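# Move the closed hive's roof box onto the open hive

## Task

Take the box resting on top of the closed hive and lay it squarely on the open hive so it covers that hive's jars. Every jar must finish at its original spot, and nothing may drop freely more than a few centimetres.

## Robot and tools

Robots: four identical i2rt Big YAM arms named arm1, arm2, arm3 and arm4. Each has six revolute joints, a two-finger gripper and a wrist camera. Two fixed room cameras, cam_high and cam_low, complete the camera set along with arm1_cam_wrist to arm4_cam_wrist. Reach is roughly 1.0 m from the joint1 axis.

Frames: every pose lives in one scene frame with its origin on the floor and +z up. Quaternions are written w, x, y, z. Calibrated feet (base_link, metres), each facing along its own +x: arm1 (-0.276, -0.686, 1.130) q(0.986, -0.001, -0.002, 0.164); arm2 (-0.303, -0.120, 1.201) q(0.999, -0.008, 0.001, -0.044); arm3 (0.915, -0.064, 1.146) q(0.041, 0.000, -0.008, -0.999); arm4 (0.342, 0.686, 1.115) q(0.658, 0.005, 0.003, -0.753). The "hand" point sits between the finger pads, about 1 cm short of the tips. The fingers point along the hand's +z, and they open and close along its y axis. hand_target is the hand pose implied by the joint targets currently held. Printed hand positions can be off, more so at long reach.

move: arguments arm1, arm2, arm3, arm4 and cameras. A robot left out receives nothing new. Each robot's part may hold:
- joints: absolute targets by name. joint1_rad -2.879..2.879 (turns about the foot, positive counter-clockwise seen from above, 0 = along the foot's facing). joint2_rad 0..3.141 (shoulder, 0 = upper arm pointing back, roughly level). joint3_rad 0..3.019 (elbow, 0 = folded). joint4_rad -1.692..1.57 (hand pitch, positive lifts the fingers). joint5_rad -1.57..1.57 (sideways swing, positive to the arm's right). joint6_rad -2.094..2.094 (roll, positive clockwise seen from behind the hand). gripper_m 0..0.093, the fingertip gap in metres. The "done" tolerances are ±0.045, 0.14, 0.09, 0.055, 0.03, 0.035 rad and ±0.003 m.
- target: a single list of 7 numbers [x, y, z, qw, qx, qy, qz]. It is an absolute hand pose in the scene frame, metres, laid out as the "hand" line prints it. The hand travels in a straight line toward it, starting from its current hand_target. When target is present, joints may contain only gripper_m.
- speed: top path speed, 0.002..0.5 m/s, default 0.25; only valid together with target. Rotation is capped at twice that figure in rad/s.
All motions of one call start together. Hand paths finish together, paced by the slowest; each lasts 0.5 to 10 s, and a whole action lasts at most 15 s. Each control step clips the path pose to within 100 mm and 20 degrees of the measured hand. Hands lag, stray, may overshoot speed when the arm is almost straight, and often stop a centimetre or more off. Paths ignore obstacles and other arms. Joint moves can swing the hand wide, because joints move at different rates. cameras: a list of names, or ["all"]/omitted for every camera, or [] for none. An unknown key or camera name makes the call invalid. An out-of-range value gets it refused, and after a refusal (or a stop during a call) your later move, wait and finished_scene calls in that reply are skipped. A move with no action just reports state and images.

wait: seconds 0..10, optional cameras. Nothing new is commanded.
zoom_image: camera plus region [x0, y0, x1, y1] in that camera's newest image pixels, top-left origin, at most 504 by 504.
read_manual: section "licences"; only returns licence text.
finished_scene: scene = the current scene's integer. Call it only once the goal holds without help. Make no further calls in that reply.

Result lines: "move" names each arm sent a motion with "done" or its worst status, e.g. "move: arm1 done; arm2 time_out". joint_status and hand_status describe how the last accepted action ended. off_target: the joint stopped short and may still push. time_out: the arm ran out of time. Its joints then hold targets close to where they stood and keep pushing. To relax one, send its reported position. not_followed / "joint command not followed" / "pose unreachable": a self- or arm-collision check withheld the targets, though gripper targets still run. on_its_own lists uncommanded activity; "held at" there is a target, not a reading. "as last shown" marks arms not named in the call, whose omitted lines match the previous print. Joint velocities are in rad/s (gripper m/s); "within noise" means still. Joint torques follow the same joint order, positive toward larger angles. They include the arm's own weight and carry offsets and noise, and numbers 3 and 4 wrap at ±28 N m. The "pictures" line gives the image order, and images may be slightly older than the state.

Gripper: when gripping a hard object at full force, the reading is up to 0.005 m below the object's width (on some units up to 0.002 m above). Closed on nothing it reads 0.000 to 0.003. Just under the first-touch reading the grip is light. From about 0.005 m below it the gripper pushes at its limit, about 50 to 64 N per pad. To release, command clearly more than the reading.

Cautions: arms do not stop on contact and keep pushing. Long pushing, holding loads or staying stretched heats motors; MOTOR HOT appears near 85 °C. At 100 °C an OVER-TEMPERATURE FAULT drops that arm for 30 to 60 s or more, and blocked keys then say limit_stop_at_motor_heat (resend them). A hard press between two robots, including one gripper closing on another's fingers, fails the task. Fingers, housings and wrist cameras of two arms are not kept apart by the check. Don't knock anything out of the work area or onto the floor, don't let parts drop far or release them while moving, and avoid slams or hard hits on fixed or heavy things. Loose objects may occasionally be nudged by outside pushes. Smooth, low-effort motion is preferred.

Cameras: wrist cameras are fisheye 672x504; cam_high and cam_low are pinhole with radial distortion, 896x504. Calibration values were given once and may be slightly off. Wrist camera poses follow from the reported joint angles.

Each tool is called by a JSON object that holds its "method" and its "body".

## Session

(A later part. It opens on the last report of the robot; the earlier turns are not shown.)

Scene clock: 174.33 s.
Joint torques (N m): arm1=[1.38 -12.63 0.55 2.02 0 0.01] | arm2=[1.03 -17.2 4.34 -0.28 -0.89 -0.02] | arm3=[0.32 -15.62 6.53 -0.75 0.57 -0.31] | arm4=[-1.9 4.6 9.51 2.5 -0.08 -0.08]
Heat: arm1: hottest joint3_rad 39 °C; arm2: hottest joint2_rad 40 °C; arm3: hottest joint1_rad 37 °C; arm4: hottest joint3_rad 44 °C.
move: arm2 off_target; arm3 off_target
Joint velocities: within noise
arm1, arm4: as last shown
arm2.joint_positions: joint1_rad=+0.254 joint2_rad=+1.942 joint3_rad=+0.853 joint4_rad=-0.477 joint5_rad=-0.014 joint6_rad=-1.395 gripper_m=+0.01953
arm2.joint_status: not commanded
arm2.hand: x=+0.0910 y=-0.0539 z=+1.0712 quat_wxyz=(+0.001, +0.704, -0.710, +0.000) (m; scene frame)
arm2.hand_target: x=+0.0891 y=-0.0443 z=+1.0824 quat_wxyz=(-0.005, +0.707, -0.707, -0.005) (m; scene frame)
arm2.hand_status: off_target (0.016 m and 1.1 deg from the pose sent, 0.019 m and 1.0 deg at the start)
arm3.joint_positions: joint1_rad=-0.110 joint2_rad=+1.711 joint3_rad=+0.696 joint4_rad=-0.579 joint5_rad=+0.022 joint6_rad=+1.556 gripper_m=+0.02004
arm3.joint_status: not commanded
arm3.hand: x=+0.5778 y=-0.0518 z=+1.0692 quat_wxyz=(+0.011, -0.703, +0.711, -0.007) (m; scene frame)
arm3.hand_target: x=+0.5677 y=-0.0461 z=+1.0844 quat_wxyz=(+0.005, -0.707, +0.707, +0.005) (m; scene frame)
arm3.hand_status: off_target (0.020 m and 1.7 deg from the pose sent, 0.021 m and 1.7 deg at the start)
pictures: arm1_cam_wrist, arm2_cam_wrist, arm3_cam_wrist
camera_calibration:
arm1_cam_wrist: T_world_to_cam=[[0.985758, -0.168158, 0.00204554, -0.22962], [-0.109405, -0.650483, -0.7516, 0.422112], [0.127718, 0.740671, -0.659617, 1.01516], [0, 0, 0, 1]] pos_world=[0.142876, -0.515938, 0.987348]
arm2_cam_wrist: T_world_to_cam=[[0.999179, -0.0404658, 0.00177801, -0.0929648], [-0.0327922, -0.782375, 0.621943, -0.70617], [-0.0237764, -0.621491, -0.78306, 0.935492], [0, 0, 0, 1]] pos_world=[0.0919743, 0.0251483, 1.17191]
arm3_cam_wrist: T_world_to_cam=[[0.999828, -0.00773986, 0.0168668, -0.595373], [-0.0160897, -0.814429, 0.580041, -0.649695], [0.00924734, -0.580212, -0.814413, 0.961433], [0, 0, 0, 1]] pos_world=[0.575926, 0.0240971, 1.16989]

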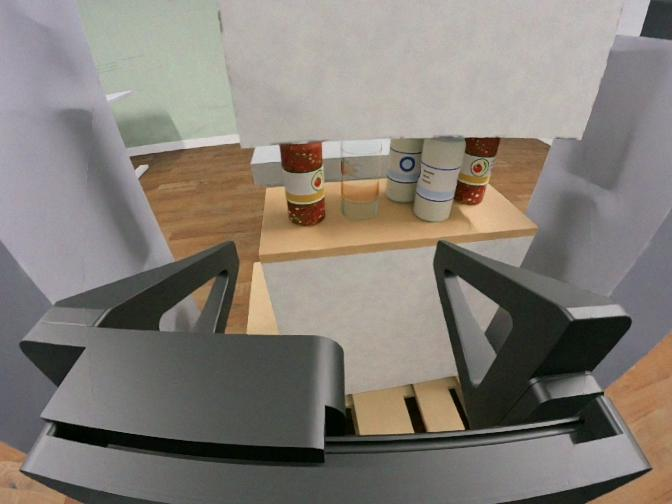

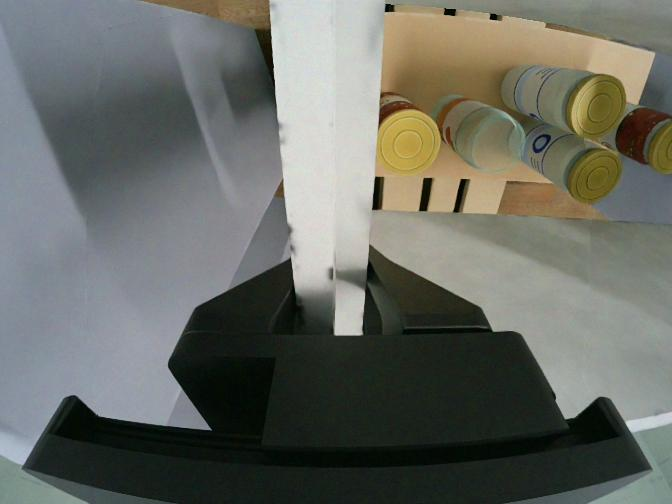

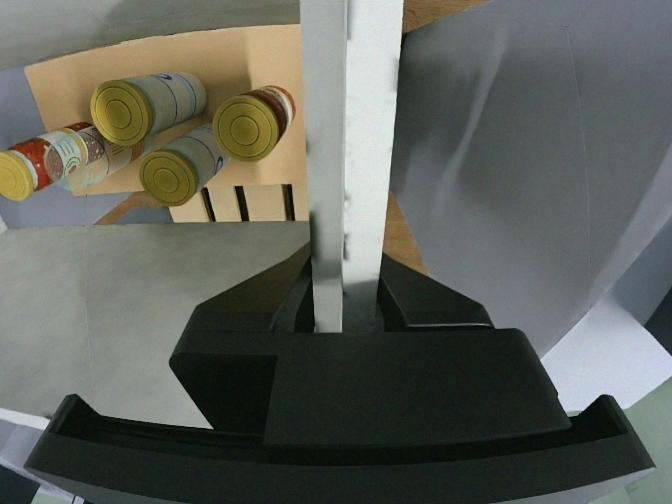

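{"method": "move", "body": {"arm2": {"target":[0.086,-0.0445,1.013,-0.005,0.7071,-0.7071,-0.005],"speed":0.05}, "arm3": {"target":[0.5645,-0.0465,1.015,-0.005,0.7071,-0.7071,-0.005],"speed":0.05}, "cameras": ["arm1_cam_wrist","arm2_cam_wrist","arm3_cam_wrist"]}}

{"method": "zoom_image", "body": {"camera": "arm1_cam_wrist", "region": [180, 50, 420, 350]}}

{"method": "zoom_image", "body": {"camera": "arm1_cam_wrist", "region": [420, 50, 660, 350]}}

Scene clock: 185.90 s.
Joint torques (N m): arm1=[1.38 -12.75 0.57 2.02 0 0.01] | arm2=[0.85 -17.38 3.1 -0.28 -0.89 -0.02] | arm3=[0.38 -17.14 4 -0.55 0.57 -0.3] | arm4=[-1.26 4.89 9.57 2.48 -0.08 -0.05]
Heat: arm1: hottest joint1_rad 38 °C; arm2: hottest joint2_rad 40 °C; arm3: hottest joint1_rad 37 °C; arm4: hottest joint3_rad 45 °C.
move: arm2 off_target; arm3 off_target
Joint velocities: within noise
arm1, arm4: as last shown
arm2.joint_positions: joint1_rad=+0.257 joint2_rad=+2.127 joint3_rad=+0.861 joint4_rad=-0.299 joint5_rad=-0.014 joint6_rad=-1.393 gripper_m=+0.01952
arm2.joint_status: not commanded
arm2.hand: x=+0.0862 y=-0.0547 z=+1.0031 quat_wxyz=(+0.000, +0.704, -0.710, +0.001) (m; scene frame)
arm2.hand_target: x=+0.0860 y=-0.0447 z=+1.0126 quat_wxyz=(-0.005, +0.707, -0.707, -0.005) (m; scene frame)
arm2.hand_status: off_target (0.014 m and 1.0 deg from the pose sent, 0.059 m and 1.0 deg at the start)
arm3.joint_positions: joint1_rad=-0.111 joint2_rad=+1.922 joint3_rad=+0.701 joint4_rad=-0.369 joint5_rad=+0.022 joint6_rad=+1.553 gripper_m=+0.02004
arm3.joint_status: not commanded
arm3.hand: x=+0.5738 y=-0.0523 z=+1.0014 quat_wxyz=(+0.009, -0.703, +0.711, -0.006) (m; scene frame)
arm3.hand_target: x=+0.5648 y=-0.0465 z=+1.0145 quat_wxyz=(+0.005, -0.707, +0.707, +0.005) (m; scene frame)
arm3.hand_status: off_target (0.018 m and 1.5 deg from the pose sent, 0.056 m and 1.7 deg at the start)
pictures: arm1_cam_wrist, arm2_cam_wrist, arm3_cam_wrist
camera_calibration:
arm1_cam_wrist: T_world_to_cam=[[0.985758, -0.168158, 0.00204554, -0.22962], [-0.109405, -0.650483, -0.7516, 0.422112], [0.127718, 0.740671, -0.659617, 1.01516], [0, 0, 0, 1]] pos_world=[0.142876, -0.515938, 0.987348]
arm2_cam_wrist: T_world_to_cam=[[0.999204, -0.0396527, 0.00425461, -0.0904305], [-0.0337058, -0.782661, 0.621536, -0.664077], [-0.0213156, -0.621185, -0.783374, 0.881672], [0, 0, 0, 1]] pos_world=[0.0867687, 0.0243479, 1.10381]
arm3_cam_wrist: T_world_to_cam=[[0.999893, -0.00667895, 0.0130255, -0.586464], [-0.0129963, -0.814509, 0.580005, -0.612504], [0.00673555, -0.580112, -0.814509, 0.907419], [0, 0, 0, 1]] pos_world=[0.572329, 0.0235968, 1.102]

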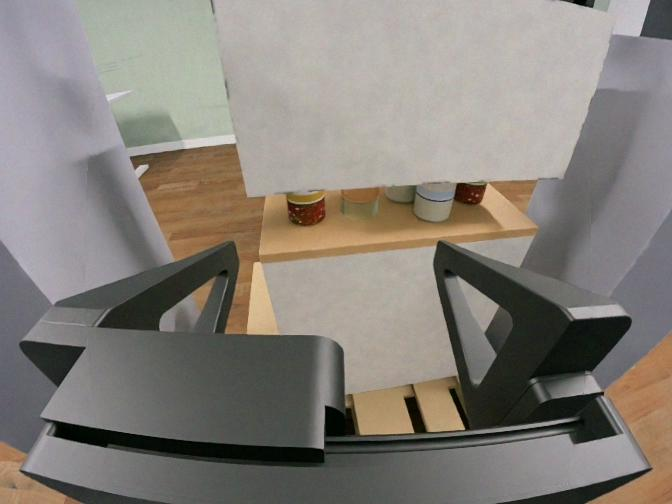

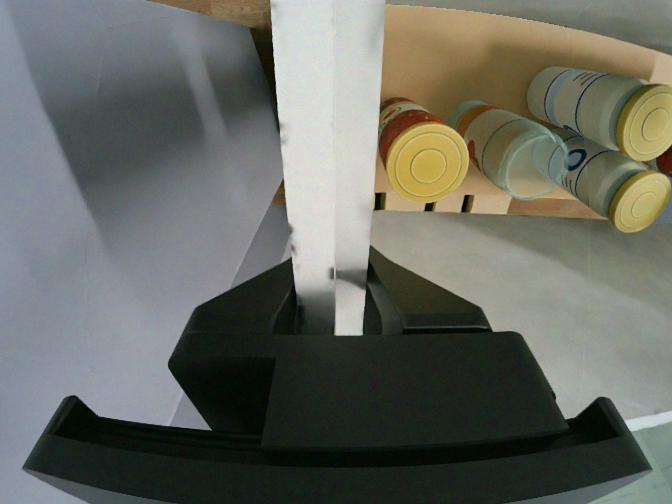

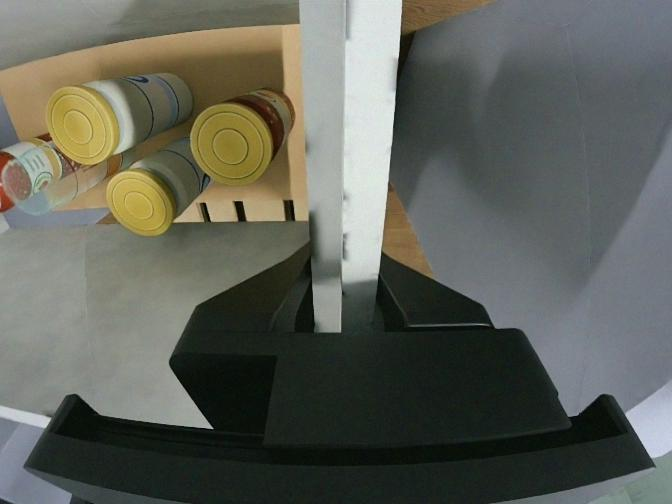

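Scaled by 1.680 from the camera's 672x504 image, which has a finer 960x720 frame.

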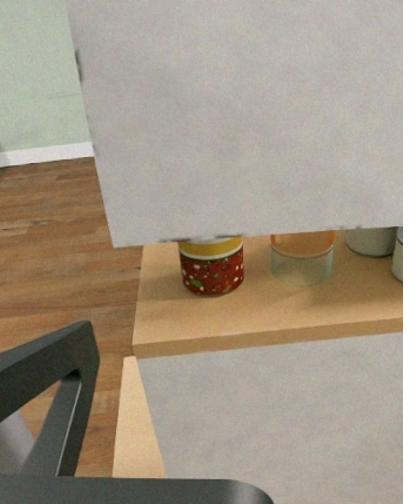

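Scaled by 1.680 from the camera's 672x504 image, which has a finer 960x720 frame.

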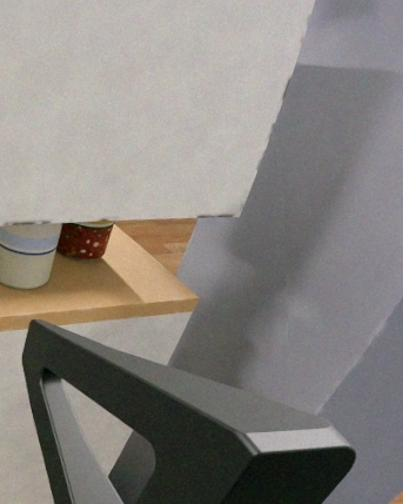

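{"method": "move", "body": {"arm2": {"target":[0.086,-0.0445,0.938,-0.005,0.7071,-0.7071,-0.005],"speed":0.05}, "arm3": {"target":[0.5645,-0.0465,0.943,-0.005,0.7071,-0.7071,-0.005],"speed":0.05}, "cameras": ["arm1_cam_wrist","arm2_cam_wrist","arm3_cam_wrist"]}}

{"method": "zoom_image", "body": {"camera": "arm1_cam_wrist", "region": [180, 50, 420, 350]}}

{"method": "zoom_image", "body": {"camera": "arm1_cam_wrist", "region": [420, 50, 660, 350]}}

Scene clock: 191.40 s.
Joint torques (N m): arm1=[1.38 -12.69 0.57 2.03 0 0.01] | arm2=[0.97 -18.26 1.39 0.16 -0.92 -0.03] | arm3=[0.5 -18.78 1.26 -0.14 0.57 -0.3] | arm4=[-1.96 5.25 9.76 2.56 -0.06 -0.09]
Heat: arm1: hottest joint1_rad 38 °C; arm2: hottest joint2_rad 39 °C; arm3: hottest joint1_rad 37 °C; arm4: hottest joint3_rad 45 °C.
move: arm2 off_target; arm3 off_target
Joint velocities: within noise
arm1, arm4: as last shown
arm2.joint_positions: joint1_rad=+0.261 joint2_rad=+2.343 joint3_rad=+0.930 joint4_rad=-0.153 joint5_rad=-0.014 joint6_rad=-1.389 gripper_m=+0.01952
arm2.joint_status: not commanded
arm2.hand: x=+0.0859 y=-0.0544 z=+0.9280 quat_wxyz=(+0.001, +0.704, -0.710, +0.000) (m; scene frame)
arm2.hand_target: x=+0.0858 y=-0.0448 z=+0.9375 quat_wxyz=(-0.005, +0.707, -0.707, -0.005) (m; scene frame)
arm2.hand_status: off_target (0.014 m and 1.0 deg from the pose sent, 0.066 m and 1.0 deg at the start)
arm3.joint_positions: joint1_rad=-0.115 joint2_rad=+2.156 joint3_rad=+0.743 joint4_rad=-0.182 joint5_rad=+0.022 joint6_rad=+1.550 gripper_m=+0.02004
arm3.joint_status: not commanded
arm3.hand: x=+0.5738 y=-0.0522 z=+0.9291 quat_wxyz=(+0.011, -0.703, +0.711, -0.007) (m; scene frame)
arm3.hand_target: x=+0.5647 y=-0.0466 z=+0.9423 quat_wxyz=(+0.005, -0.707, +0.707, +0.005) (m; scene frame)
arm3.hand_status: off_target (0.018 m and 1.7 deg from the pose sent, 0.059 m and 1.5 deg at the start)
pictures: arm1_cam_wrist, arm2_cam_wrist, arm3_cam_wrist
camera_calibration:
arm1_cam_wrist: T_world_to_cam=[[0.985758, -0.168158, 0.00204554, -0.22962], [-0.109405, -0.650483, -0.7516, 0.422112], [0.127718, 0.740671, -0.659617, 1.01516], [0, 0, 0, 1]] pos_world=[0.142876, -0.515938, 0.987348]
arm2_cam_wrist: T_world_to_cam=[[0.999194, -0.0400429, 0.00269942, -0.088392], [-0.0330377, -0.782475, 0.621804, -0.617507], [-0.0227866, -0.621393, -0.783168, 0.822944], [0, 0, 0, 1]] pos_world=[0.0866719, 0.0246482, 1.02871]
arm3_cam_wrist: T_world_to_cam=[[0.999833, -0.0069579, 0.0169237, -0.589093], [-0.0154872, -0.814356, 0.580158, -0.569289], [0.00974524, -0.580323, -0.814328, 0.846769], [0, 0, 0, 1]] pos_world=[0.571926, 0.0236971, 1.02979]

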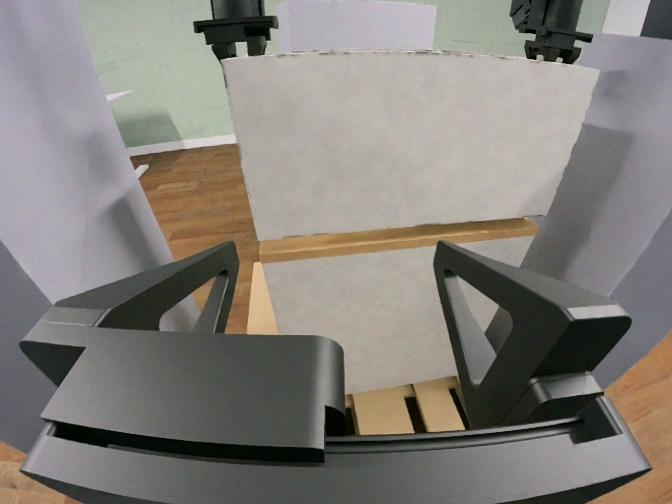

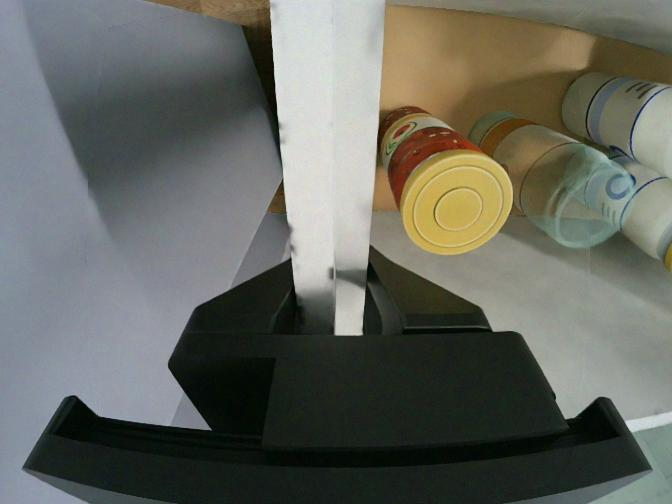

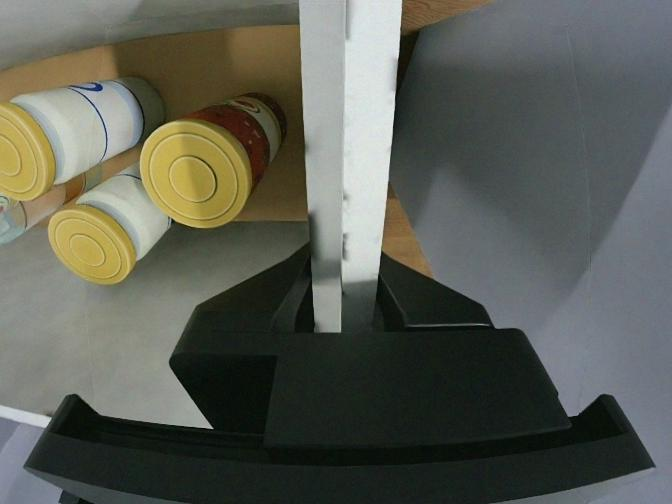

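Scaled by 1.680 from the camera's 672x504 image, which has a finer 960x720 frame.

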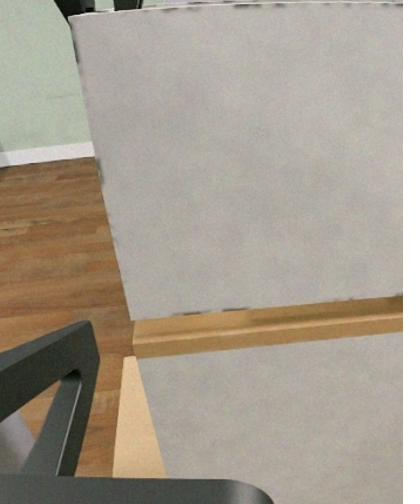

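Scaled by 1.680 from the camera's 672x504 image, which has a finer 960x720 frame.

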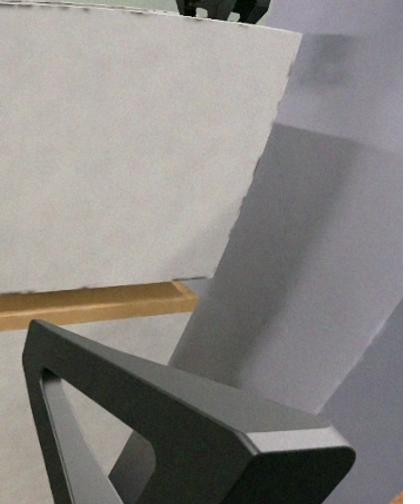

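{"method": "move", "body": {"arm2": {"target":[0.084,-0.0425,0.918,-0.005,0.7071,-0.7071,-0.005],"speed":0.03}, "arm3": {"target":[0.5625,-0.0445,0.922,-0.005,0.7071,-0.7071,-0.005],"speed":0.03}, "cameras": []}}

{"method": "move", "body": {"arm2": {"target":[0.084,-0.0425,0.905,-0.005,0.7071,-0.7071,-0.005],"speed":0.015}, "arm3": {"target":[0.5625,-0.0445,0.909,-0.005,0.7071,-0.7071,-0.005],"speed":0.015}, "cameras": ["arm1_cam_wrist"]}}

{"method": "zoom_image", "body": {"camera": "arm1_cam_wrist", "region": [180, 50, 420, 350]}}

{"method": "zoom_image", "body": {"camera": "arm1_cam_wrist", "region": [420, 50, 660, 350]}}

Scene clock: 196.97 s.
Joint torques (N m): arm1=[1.44 -12.75 0.54 2.02 0.01 0.01] | arm2=[0.97 -18.43 1.16 0.25 -0.86 -0.04] | arm3=[0.5 -19.02 0.66 -0.08 0.54 -0.3] | arm4=[-0.97 5.07 9.73 2.55 -0.04 -0.04]
Heat: arm1: hottest joint1_rad 38 °C; arm2: hottest joint2_rad 39 °C; arm3: hottest joint1_rad 37 °C; arm4: hottest joint3_rad 45 °C.
move: arm2 off_target; arm3 off_target
Joint velocities: within noise
arm1: as last shown
arm2.joint_positions: joint1_rad=+0.268 joint2_rad=+2.398 joint3_rad=+0.948 joint4_rad=-0.119 joint5_rad=-0.015 joint6_rad=-1.382 gripper_m=+0.01952
arm2.joint_status: not commanded
arm2.hand: x=+0.0825 y=-0.0523 z=+0.9088 quat_wxyz=(+0.002, +0.704, -0.710, -0.001) (m; scene frame)
arm2.hand_target: x=+0.0838 y=-0.0427 z=+0.9176 quat_wxyz=(-0.005, +0.707, -0.707, -0.005) (m; scene frame)
arm2.hand_status: off_target (0.014 m and 1.0 deg from the pose sent, 0.016 m and 1.0 deg at the start)
arm3.joint_positions: joint1_rad=-0.122 joint2_rad=+2.222 joint3_rad=+0.769 joint4_rad=-0.138 joint5_rad=+0.023 joint6_rad=+1.544 gripper_m=+0.02004
arm3.joint_status: not commanded
arm3.hand: x=+0.5711 y=-0.0500 z=+0.9087 quat_wxyz=(+0.010, -0.703, +0.711, -0.006) (m; scene frame)
arm3.hand_target: x=+0.5627 y=-0.0445 z=+0.9215 quat_wxyz=(+0.005, -0.707, +0.707, +0.005) (m; scene frame)
arm3.hand_status: off_target (0.017 m and 1.6 deg from the pose sent, 0.015 m and 1.7 deg at the start)
arm4.joint_positions: joint1_rad=+0.333 joint2_rad=+0.514 joint3_rad=+1.416 joint4_rad=-1.197 joint5_rad=-0.210 joint6_rad=+0.151 gripper_m=+0.09396
arm4.joint_status: not commanded
arm4.hand: x=+0.4139 y=+0.4949 z=+1.7178 quat_wxyz=(-0.532, -0.509, -0.622, +0.266) (m; scene frame)
arm4.hand_target: x=+0.4129 y=+0.4996 z=+1.7275 quat_wxyz=(-0.539, -0.504, -0.618, +0.272) (m; scene frame)
arm4.hand_status: not commanded
pictures: none
No camera images: "cameras" was empty.

Scene clock: 198.30 s.
Joint torques (N m): arm1=[1.44 -12.69 0.57 2.02 0 0.01] | arm2=[0.85 -15.74 2.02 0.79 -0.79 -0.04] | arm3=[0.38 -16.5 1.55 0.44 0.34 -0.31] | arm4=[-1.14 5.95 9.69 2.29 -0.05 -0.02]
Heat: arm1: hottest joint1_rad 38 °C; arm2: hottest joint2_rad 39 °C; arm3: hottest joint1_rad 37 °C; arm4: hottest joint3_rad 45 °C.
move: arm2 done; arm3 done
Joint velocities: within noise
arm1, arm4: as last shown
arm2.joint_positions: joint1_rad=+0.268 joint2_rad=+2.406 joint3_rad=+0.955 joint4_rad=-0.111 joint5_rad=-0.016 joint6_rad=-1.382 gripper_m=+0.01952
arm2.joint_status: not commanded
arm2.hand: x=+0.0848 y=-0.0516 z=+0.9060 quat_wxyz=(-0.001, +0.704, -0.710, +0.000) (m; scene frame)
arm2.hand_target: x=+0.0838 y=-0.0427 z=+0.9050 quat_wxyz=(-0.005, +0.707, -0.707, -0.005) (m; scene frame)
arm2.hand_status: done (0.009 m and 0.9 deg from the pose sent, 0.011 m and 1.0 deg at the start)
arm3.joint_positions: joint1_rad=-0.122 joint2_rad=+2.234 joint3_rad=+0.771 joint4_rad=-0.124 joint5_rad=+0.027 joint6_rad=+1.544 gripper_m=+0.02004
arm3.joint_status: not commanded
arm3.hand: x=+0.5707 y=-0.0492 z=+0.9049 quat_wxyz=(+0.010, -0.703, +0.711, -0.003) (m; scene frame)
arm3.hand_target: x=+0.5626 y=-0.0445 z=+0.9090 quat_wxyz=(+0.005, -0.707, +0.707, +0.005) (m; scene frame)
arm3.hand_status: done (0.010 m and 1.3 deg from the pose sent, 0.010 m and 1.6 deg at the start)
pictures: arm1_cam_wrist
camera_calibration:
arm1_cam_wrist: T_world_to_cam=[[0.985758, -0.168158, 0.00204554, -0.22962], [-0.109405, -0.650483, -0.7516, 0.422112], [0.127718, 0.740671, -0.659617, 1.01516], [0, 0, 0, 1]] pos_world=[0.142876, -0.515938, 0.987348]

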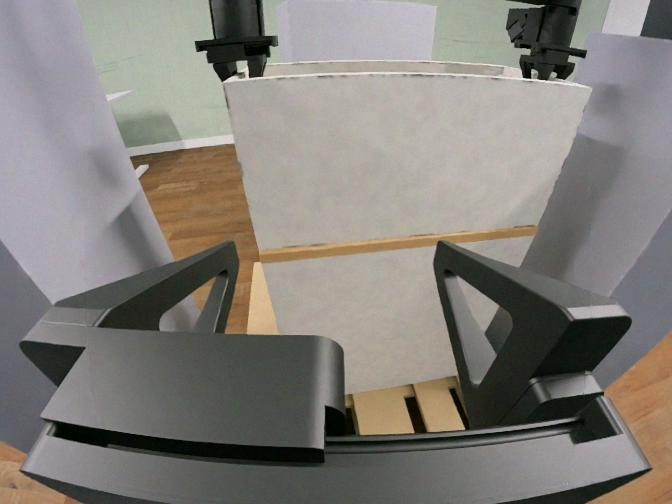

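Scaled by 1.680 from the camera's 672x504 image, which has a finer 960x720 frame.

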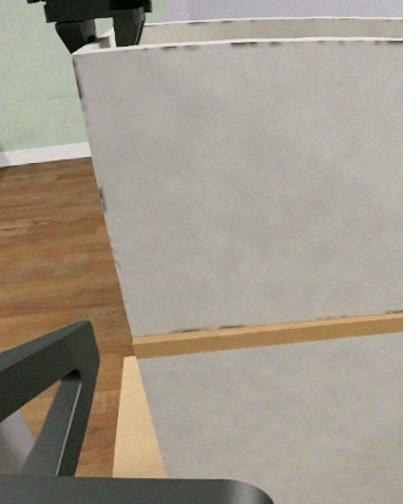

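Scaled by 1.680 from the camera's 672x504 image, which has a finer 960x720 frame.

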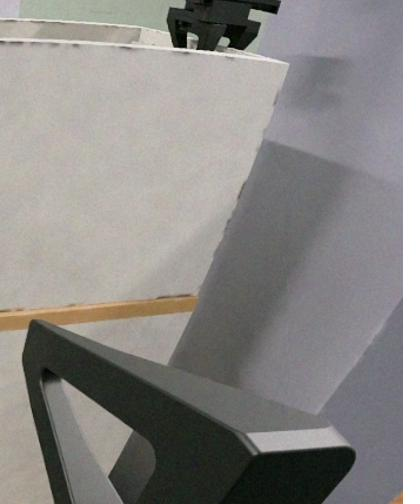

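{"method": "move", "body": {"arm2": {"target":[0.0838,-0.0427,0.890,-0.005,0.7071,-0.7071,-0.005],"speed":0.015}, "arm3": {"target":[0.5626,-0.0445,0.894,-0.005,0.7071,-0.7071,-0.005],"speed":0.015}, "cameras": []}}

{"method": "move", "body": {"arm2": {"target":[0.0838,-0.0427,0.88,-0.005,0.7071,-0.7071,-0.005],"speed":0.015}, "arm3": {"target":[0.5626,-0.0445,0.884,-0.005,0.7071,-0.7071,-0.005],"speed":0.015}, "cameras": ["arm1_cam_wrist","cam_low"]}}

{"method": "zoom_image", "body": {"camera": "arm1_cam_wrist", "region": [180, 50, 420, 350]}}

{"method": "zoom_image", "body": {"camera": "arm1_cam_wrist", "region": [420, 50, 660, 350]}}

Scene clock: 202.93 s.
Joint torques (N m): arm1=[1.49 -12.69 0.55 2.03 -0.01 0.01] | arm2=[0.73 -12.16 3.43 1.5 -0.89 -0.03] | arm3=[0.38 -12.69 2.8 1.28 0.37 -0.32] | arm4=[-1.2 4.66 9.65 2.4 -0.05 -0.02]
Heat: arm1: hottest joint1_rad 38 °C; arm2: hottest joint2_rad 39 °C; arm3: hottest joint1_rad 37 °C; arm4: hottest joint3_rad 45 °C.
move: arm2 off_target; arm3 off_target
Joint velocities: within noise
arm1.joint_positions: joint1_rad=-0.110 joint2_rad=+2.842 joint3_rad=+1.108 joint4_rad=+1.552 joint5_rad=-1.183 joint6_rad=-0.163 gripper_m=+0.09396
arm1.joint_status: not commanded
arm1.hand: x=+0.1578 y=-0.4250 z=+0.9062 quat_wxyz=(-0.520, +0.472, -0.558, -0.442) (m; scene frame)
arm1.hand_target: x=+0.1501 y=-0.4202 z=+0.9002 quat_wxyz=(-0.518, +0.476, -0.555, -0.445) (m; scene frame)
arm1.hand_status: not commanded
arm2.joint_positions: joint1_rad=+0.268 joint2_rad=+2.409 joint3_rad=+0.956 joint4_rad=-0.105 joint5_rad=-0.014 joint6_rad=-1.382 gripper_m=+0.01952
arm2.joint_status: not commanded
arm2.hand: x=+0.0858 y=-0.0518 z=+0.9049 quat_wxyz=(-0.002, +0.704, -0.710, +0.002) (m; scene frame)
arm2.hand_target: x=+0.0833 y=-0.0430 z=+0.8907 quat_wxyz=(-0.005, +0.707, -0.707, -0.005) (m; scene frame)
arm2.hand_status: off_target (0.018 m and 1.0 deg from the pose sent, 0.018 m and 0.9 deg at the start)
arm3.joint_positions: joint1_rad=-0.122 joint2_rad=+2.238 joint3_rad=+0.772 joint4_rad=-0.114 joint5_rad=+0.027 joint6_rad=+1.545 gripper_m=+0.02004
arm3.joint_status: not commanded
arm3.hand: x=+0.5690 y=-0.0493 z=+0.9035 quat_wxyz=(+0.008, -0.702, +0.712, -0.001) (m; scene frame)
arm3.hand_target: x=+0.5629 y=-0.0445 z=+0.8944 quat_wxyz=(+0.005, -0.707, +0.707, +0.005) (m; scene frame)
arm3.hand_status: off_target (0.012 m and 1.1 deg from the pose sent, 0.014 m and 1.3 deg at the start)
arm4: as last shown
pictures: none
No camera images: "cameras" was empty.

Scene clock: 204.13 s.
Joint torques (N m): arm1=[1.32 -12.63 0.55 2.02 0 0] | arm2=[0.67 -10.23 4.3 2.15 -0.89 -0.04] | arm3=[0.32 -10.17 3.62 1.91 0.36 -0.33] | arm4=[-0.97 5.07 9.59 2.45 -0.05 -0.03]
Heat: arm1: hottest joint1_rad 38 °C; arm2: hottest joint2_rad 39 °C; arm3: hottest joint1_rad 37 °C; arm4: hottest joint3_rad 45 °C.
move: arm2 off_target; arm3 off_target
Joint velocities: within noise
arm1, arm4: as last shown
arm2.joint_positions: joint1_rad=+0.268 joint2_rad=+2.410 joint3_rad=+0.956 joint4_rad=-0.104 joint5_rad=-0.014 joint6_rad=-1.382 gripper_m=+0.01952
arm2.joint_status: not commanded
arm2.hand: x=+0.0857 y=-0.0518 z=+0.9045 quat_wxyz=(-0.002, +0.704, -0.710, +0.002) (m; scene frame)
arm2.hand_target: x=+0.0825 y=-0.0433 z=+0.8817 quat_wxyz=(-0.005, +0.707, -0.707, -0.005) (m; scene frame)
arm2.hand_status: off_target (0.026 m and 1.0 deg from the pose sent, 0.027 m and 1.0 deg at the start)
arm3.joint_positions: joint1_rad=-0.122 joint2_rad=+2.240 joint3_rad=+0.772 joint4_rad=-0.110 joint5_rad=+0.027 joint6_rad=+1.545 gripper_m=+0.02004
arm3.joint_status: not commanded
arm3.hand: x=+0.5688 y=-0.0493 z=+0.9029 quat_wxyz=(+0.007, -0.702, +0.712, +0.000) (m; scene frame)
arm3.hand_target: x=+0.5635 y=-0.0446 z=+0.8852 quat_wxyz=(+0.005, -0.707, +0.707, +0.005) (m; scene frame)
arm3.hand_status: off_target (0.020 m and 1.0 deg from the pose sent, 0.021 m and 1.0 deg at the start)
pictures: arm1_cam_wrist, cam_low
camera_calibration:
arm1_cam_wrist: T_world_to_cam=[[0.985758, -0.168158, 0.00204554, -0.22962], [-0.109405, -0.650483, -0.7516, 0.422112], [0.127718, 0.740671, -0.659617, 1.01516], [0, 0, 0, 1]] pos_world=[0.142876, -0.515938, 0.987348]

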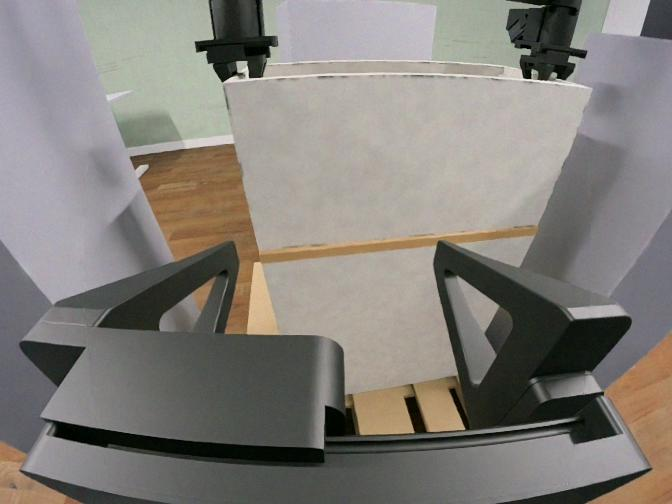

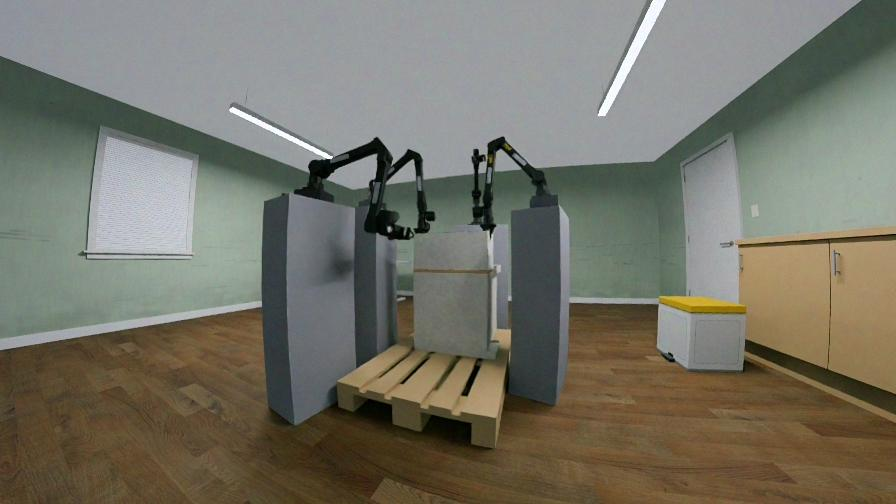

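Scaled by 1.680 from the camera's 672x504 image, which has a finer 960x720 frame.

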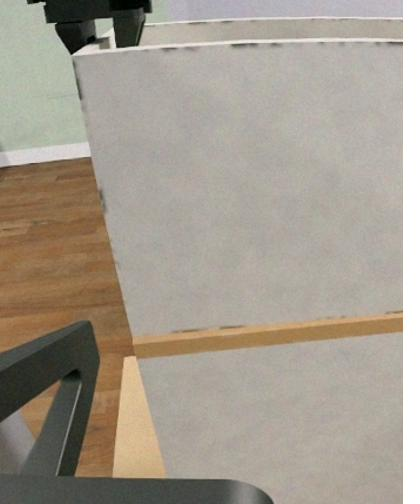

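Scaled by 1.680 from the camera's 672x504 image, which has a finer 960x720 frame.

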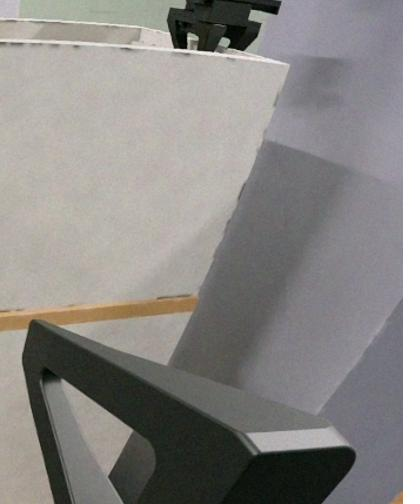

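{"method": "move", "body": {"arm2": {"joints":{"gripper_m":0.028}}, "arm3": {"joints":{"gripper_m":0.028}}, "cameras": []}}

{"method": "move", "body": {"arm2": {"joints":{"gripper_m":0.08}}, "arm3": {"joints":{"gripper_m":0.08}}, "cameras": ["arm1_cam_wrist","arm2_cam_wrist","arm3_cam_wrist"]}}

Scene clock: 207.07 s.
Joint torques (N m): arm1=[1.38 -12.81 0.54 2.03 0 0.01] | arm2=[0.44 -14.27 2.14 1.26 -0.3 -0.04] | arm3=[0.56 -14.86 1.51 0.75 0.26 -0.24] | arm4=[-0.91 4.78 9.68 2.3 -0.08 -0.03]
Heat: arm1: hottest joint1_rad 38 °C; arm2: hottest joint2_rad 39 °C; arm3: hottest joint1_rad 37 °C; arm4: hottest joint3_rad 45 °C.
move: arm2 done; arm3 done
Joint velocities: within noise
arm1, arm4: as last shown
arm2.joint_positions: joint1_rad=+0.274 joint2_rad=+2.454 joint3_rad=+0.981 joint4_rad=-0.087 joint5_rad=-0.027 joint6_rad=-1.382 gripper_m=+0.02795
arm2.joint_status: all done
arm2.hand: x=+0.0858 y=-0.0477 z=+0.8893 quat_wxyz=(-0.005, +0.706, -0.708, -0.003) (m; scene frame)
arm2.hand_target: x=+0.0825 y=-0.0432 z=+0.8817 quat_wxyz=(-0.005, +0.707, -0.707, -0.005) (m; scene frame)
arm2.hand_status: not commanded
arm3.joint_positions: joint1_rad=-0.124 joint2_rad=+2.288 joint3_rad=+0.792 joint4_rad=-0.081 joint5_rad=+0.029 joint6_rad=+1.538 gripper_m=+0.02791
arm3.joint_status: all done
arm3.hand: x=+0.5671 y=-0.0482 z=+0.8879 quat_wxyz=(+0.007, -0.704, +0.710, +0.001) (m; scene frame)
arm3.hand_target: x=+0.5635 y=-0.0447 z=+0.8852 quat_wxyz=(+0.005, -0.707, +0.707, +0.005) (m; scene frame)
arm3.hand_status: not commanded
pictures: none
No camera images: "cameras" was empty.

Scene clock: 207.80 s.
Joint torques (N m): arm1=[1.38 -12.69 0.54 2.03 0 0.01] | arm2=[0.38 -14.21 2.09 1.33 -0.28 -0.04] | arm3=[0.56 -14.86 1.51 0.75 0.26 -0.25] | arm4=[-1.03 5.19 9.66 2.51 -0.11 -0.03]
Heat: arm1: hottest joint1_rad 38 °C; arm2: hottest joint2_rad 38 °C; arm3: hottest joint1_rad 37 °C; arm4: hottest joint3_rad 45 °C.
move: arm2 done; arm3 done
Joint velocities: within noise
arm1, arm4: as last shown
arm2.joint_positions: joint1_rad=+0.274 joint2_rad=+2.454 joint3_rad=+0.981 joint4_rad=-0.087 joint5_rad=-0.027 joint6_rad=-1.382 gripper_m=+0.07986
arm2.joint_status: all done
arm2.hand: x=+0.0858 y=-0.0477 z=+0.8893 quat_wxyz=(-0.005, +0.706, -0.708, -0.003) (m; scene frame)
arm2.hand_target: x=+0.0825 y=-0.0433 z=+0.8817 quat_wxyz=(-0.005, +0.707, -0.707, -0.005) (m; scene frame)
arm2.hand_status: not commanded
arm3.joint_positions: joint1_rad=-0.124 joint2_rad=+2.288 joint3_rad=+0.792 joint4_rad=-0.081 joint5_rad=+0.029 joint6_rad=+1.537 gripper_m=+0.07981
arm3.joint_status: all done
arm3.hand: x=+0.5671 y=-0.0482 z=+0.8879 quat_wxyz=(+0.007, -0.704, +0.710, +0.001) (m; scene frame)
arm3.hand_target: x=+0.5635 y=-0.0447 z=+0.8852 quat_wxyz=(+0.005, -0.707, +0.707, +0.005) (m; scene frame)
arm3.hand_status: not commanded
pictures: arm1_cam_wrist, arm2_cam_wrist, arm3_cam_wrist
camera_calibration:
arm1_cam_wrist: T_world_to_cam=[[0.985758, -0.168158, 0.00204554, -0.22962], [-0.109405, -0.650483, -0.7516, 0.422112], [0.127718, 0.740671, -0.659617, 1.01516], [0, 0, 0, 1]] pos_world=[0.142876, -0.515938, 0.987348]
arm2_cam_wrist: T_world_to_cam=[[0.999397, -0.0343191, 0.00530887, -0.0900317], [-0.0304142, -0.791196, 0.610806, -0.578967], [-0.016762, -0.610599, -0.791762, 0.804448], [0, 0, 0, 1]] pos_world=[0.0858527, 0.0300293, 0.991046]
arm3_cam_wrist: T_world_to_cam=[[0.999994, -0.00338443, -0.000072958, -0.566472], [-0.00272866, -0.818617, 0.574333, -0.544513], [-0.00200351, -0.574329, -0.818622, 0.826277], [0, 0, 0, 1]] pos_world=[0.566639, 0.0268907, 0.989099]

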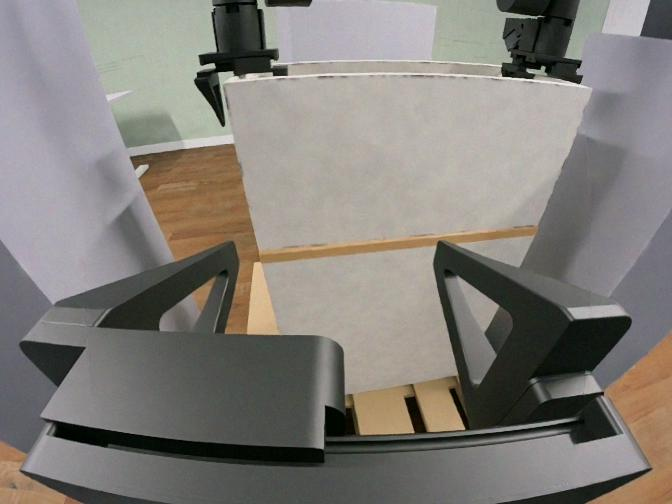

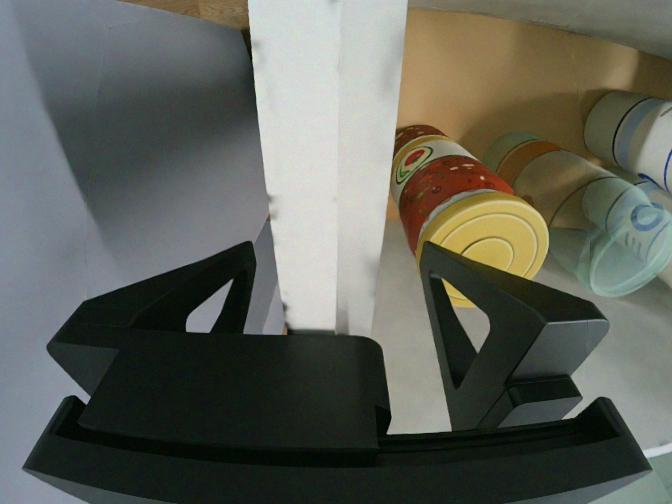

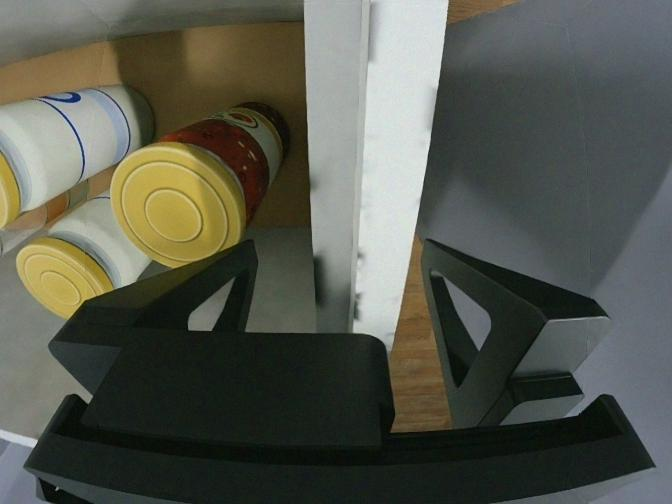

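{"method": "move", "body": {"arm2": {"target":[0.088,-0.045,1.15,-0.005,0.7071,-0.7071,-0.005],"speed":0.1}, "arm3": {"target":[0.567,-0.045,1.15,-0.005,0.7071,-0.7071,-0.005],"speed":0.1}, "cameras": ["arm1_cam_wrist","arm2_cam_wrist","arm3_cam_wrist","cam_high","cam_low"]}}

{"method": "zoom_image", "body": {"camera": "arm1_cam_wrist", "region": [180, 50, 420, 350]}}

{"method": "zoom_image", "body": {"camera": "arm1_cam_wrist", "region": [420, 50, 660, 350]}}

Scene clock: 213.67 s.
Joint torques (N m): arm1=[1.38 -12.69 0.54 2.03 0 0] | arm2=[-0.79 -13.45 7.56 0.17 -0.3 -0.24] | arm3=[1.61 -12.92 9.62 0.05 0.24 -0.12] | arm4=[-1.61 5.07 9.78 2.37 -0.04 -0.04]
Heat: arm1: hottest joint1_rad 38 °C; arm2: hottest joint2_rad 38 °C; arm3: hottest joint1_rad 37 °C; arm4: hottest joint3_rad 45 °C.
move: arm2 done; arm3 off_target
Joint velocities: within noise
arm1, arm4: as last shown
arm2.joint_positions: joint1_rad=+0.274 joint2_rad=+1.746 joint3_rad=+0.847 joint4_rad=-0.674 joint5_rad=-0.027 joint6_rad=-1.382 gripper_m=+0.07994
arm2.joint_status: not commanded
arm2.hand: x=+0.0809 y=-0.0446 z=+1.1436 quat_wxyz=(+0.000, +0.706, -0.708, -0.007) (m; scene frame)
arm2.hand_target: x=+0.0879 y=-0.0450 z=+1.1499 quat_wxyz=(-0.005, +0.707, -0.707, -0.005) (m; scene frame)
arm2.hand_status: done (0.010 m and 0.7 deg from the pose sent, 0.261 m and 0.2 deg at the start)
arm3.joint_positions: joint1_rad=-0.124 joint2_rad=+1.533 joint3_rad=+0.730 joint4_rad=-0.812 joint5_rad=+0.029 joint6_rad=+1.537 gripper_m=+0.07988
arm3.joint_status: not commanded
arm3.hand: x=+0.5863 y=-0.0450 z=+1.1342 quat_wxyz=(+0.021, -0.704, +0.710, -0.013) (m; scene frame)
arm3.hand_target: x=+0.5675 y=-0.0451 z=+1.1501 quat_wxyz=(+0.005, -0.707, +0.707, +0.005) (m; scene frame)
arm3.hand_status: off_target (0.025 m and 2.8 deg from the pose sent, 0.262 m and 0.7 deg at the start)
pictures: arm1_cam_wrist, arm2_cam_wrist, arm3_cam_wrist, cam_high, cam_low
camera_calibration:
arm1_cam_wrist: T_world_to_cam=[[0.985758, -0.168158, 0.00204554, -0.22962], [-0.109405, -0.650483, -0.7516, 0.422112], [0.127718, 0.740671, -0.659617, 1.01516], [0, 0, 0, 1]] pos_world=[0.142876, -0.515938, 0.987348]
arm2_cam_wrist: T_world_to_cam=[[0.999376, -0.0344781, -0.00769146, -0.0714945], [-0.0225267, -0.789717, 0.613057, -0.735164], [-0.0272111, -0.612501, -0.790001, 1.00632], [0, 0, 0, 1]] pos_world=[0.082272, 0.0333328, 1.24514]
arm3_cam_wrist: T_world_to_cam=[[0.999213, -0.00273262, 0.039567, -0.630139], [-0.025011, -0.817665, 0.575151, -0.671102], [0.0307809, -0.575688, -0.81709, 1.00879], [0, 0, 0, 1]] pos_world=[0.581807, 0.0302919, 1.23519]

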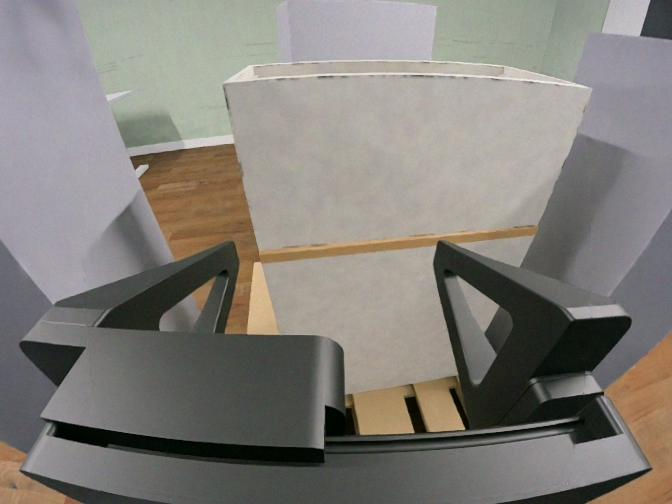

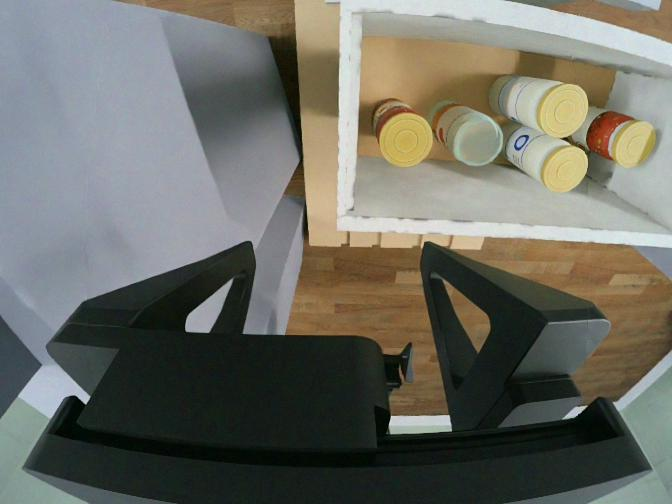

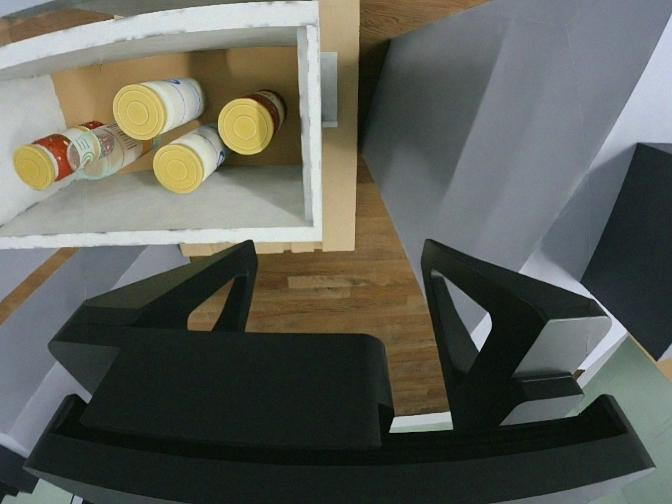

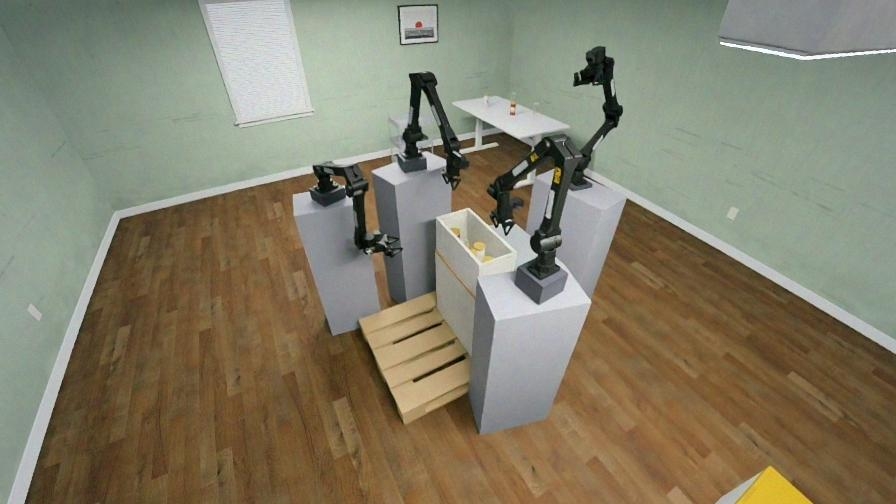

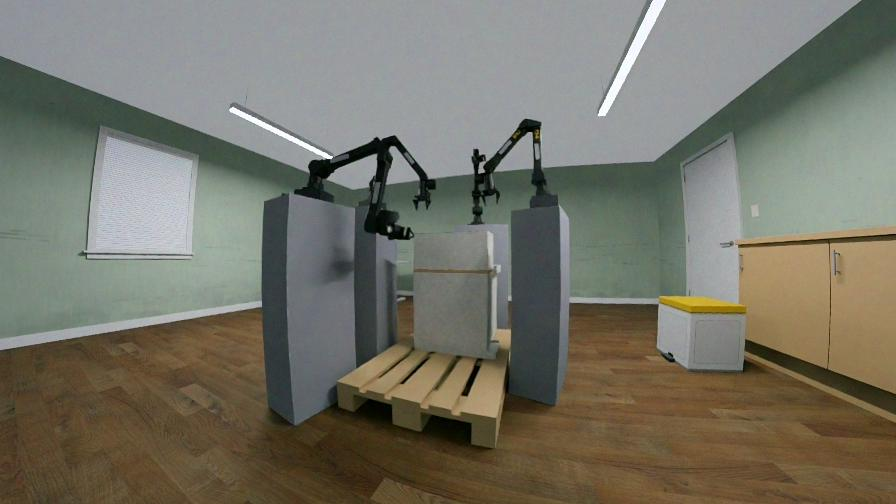

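Scaled by 1.680 from the camera's 672x504 image, which has a finer 960x720 frame.

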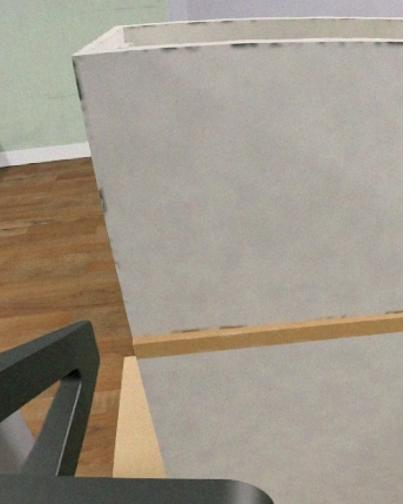

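Scaled by 1.680 from the camera's 672x504 image, which has a finer 960x720 frame.

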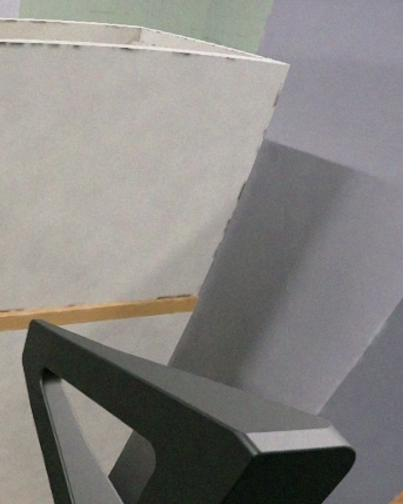

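Aligned and settled.

{"method": "finished_scene", "body": {"scene": 1}}

The scene is finished: the task was done.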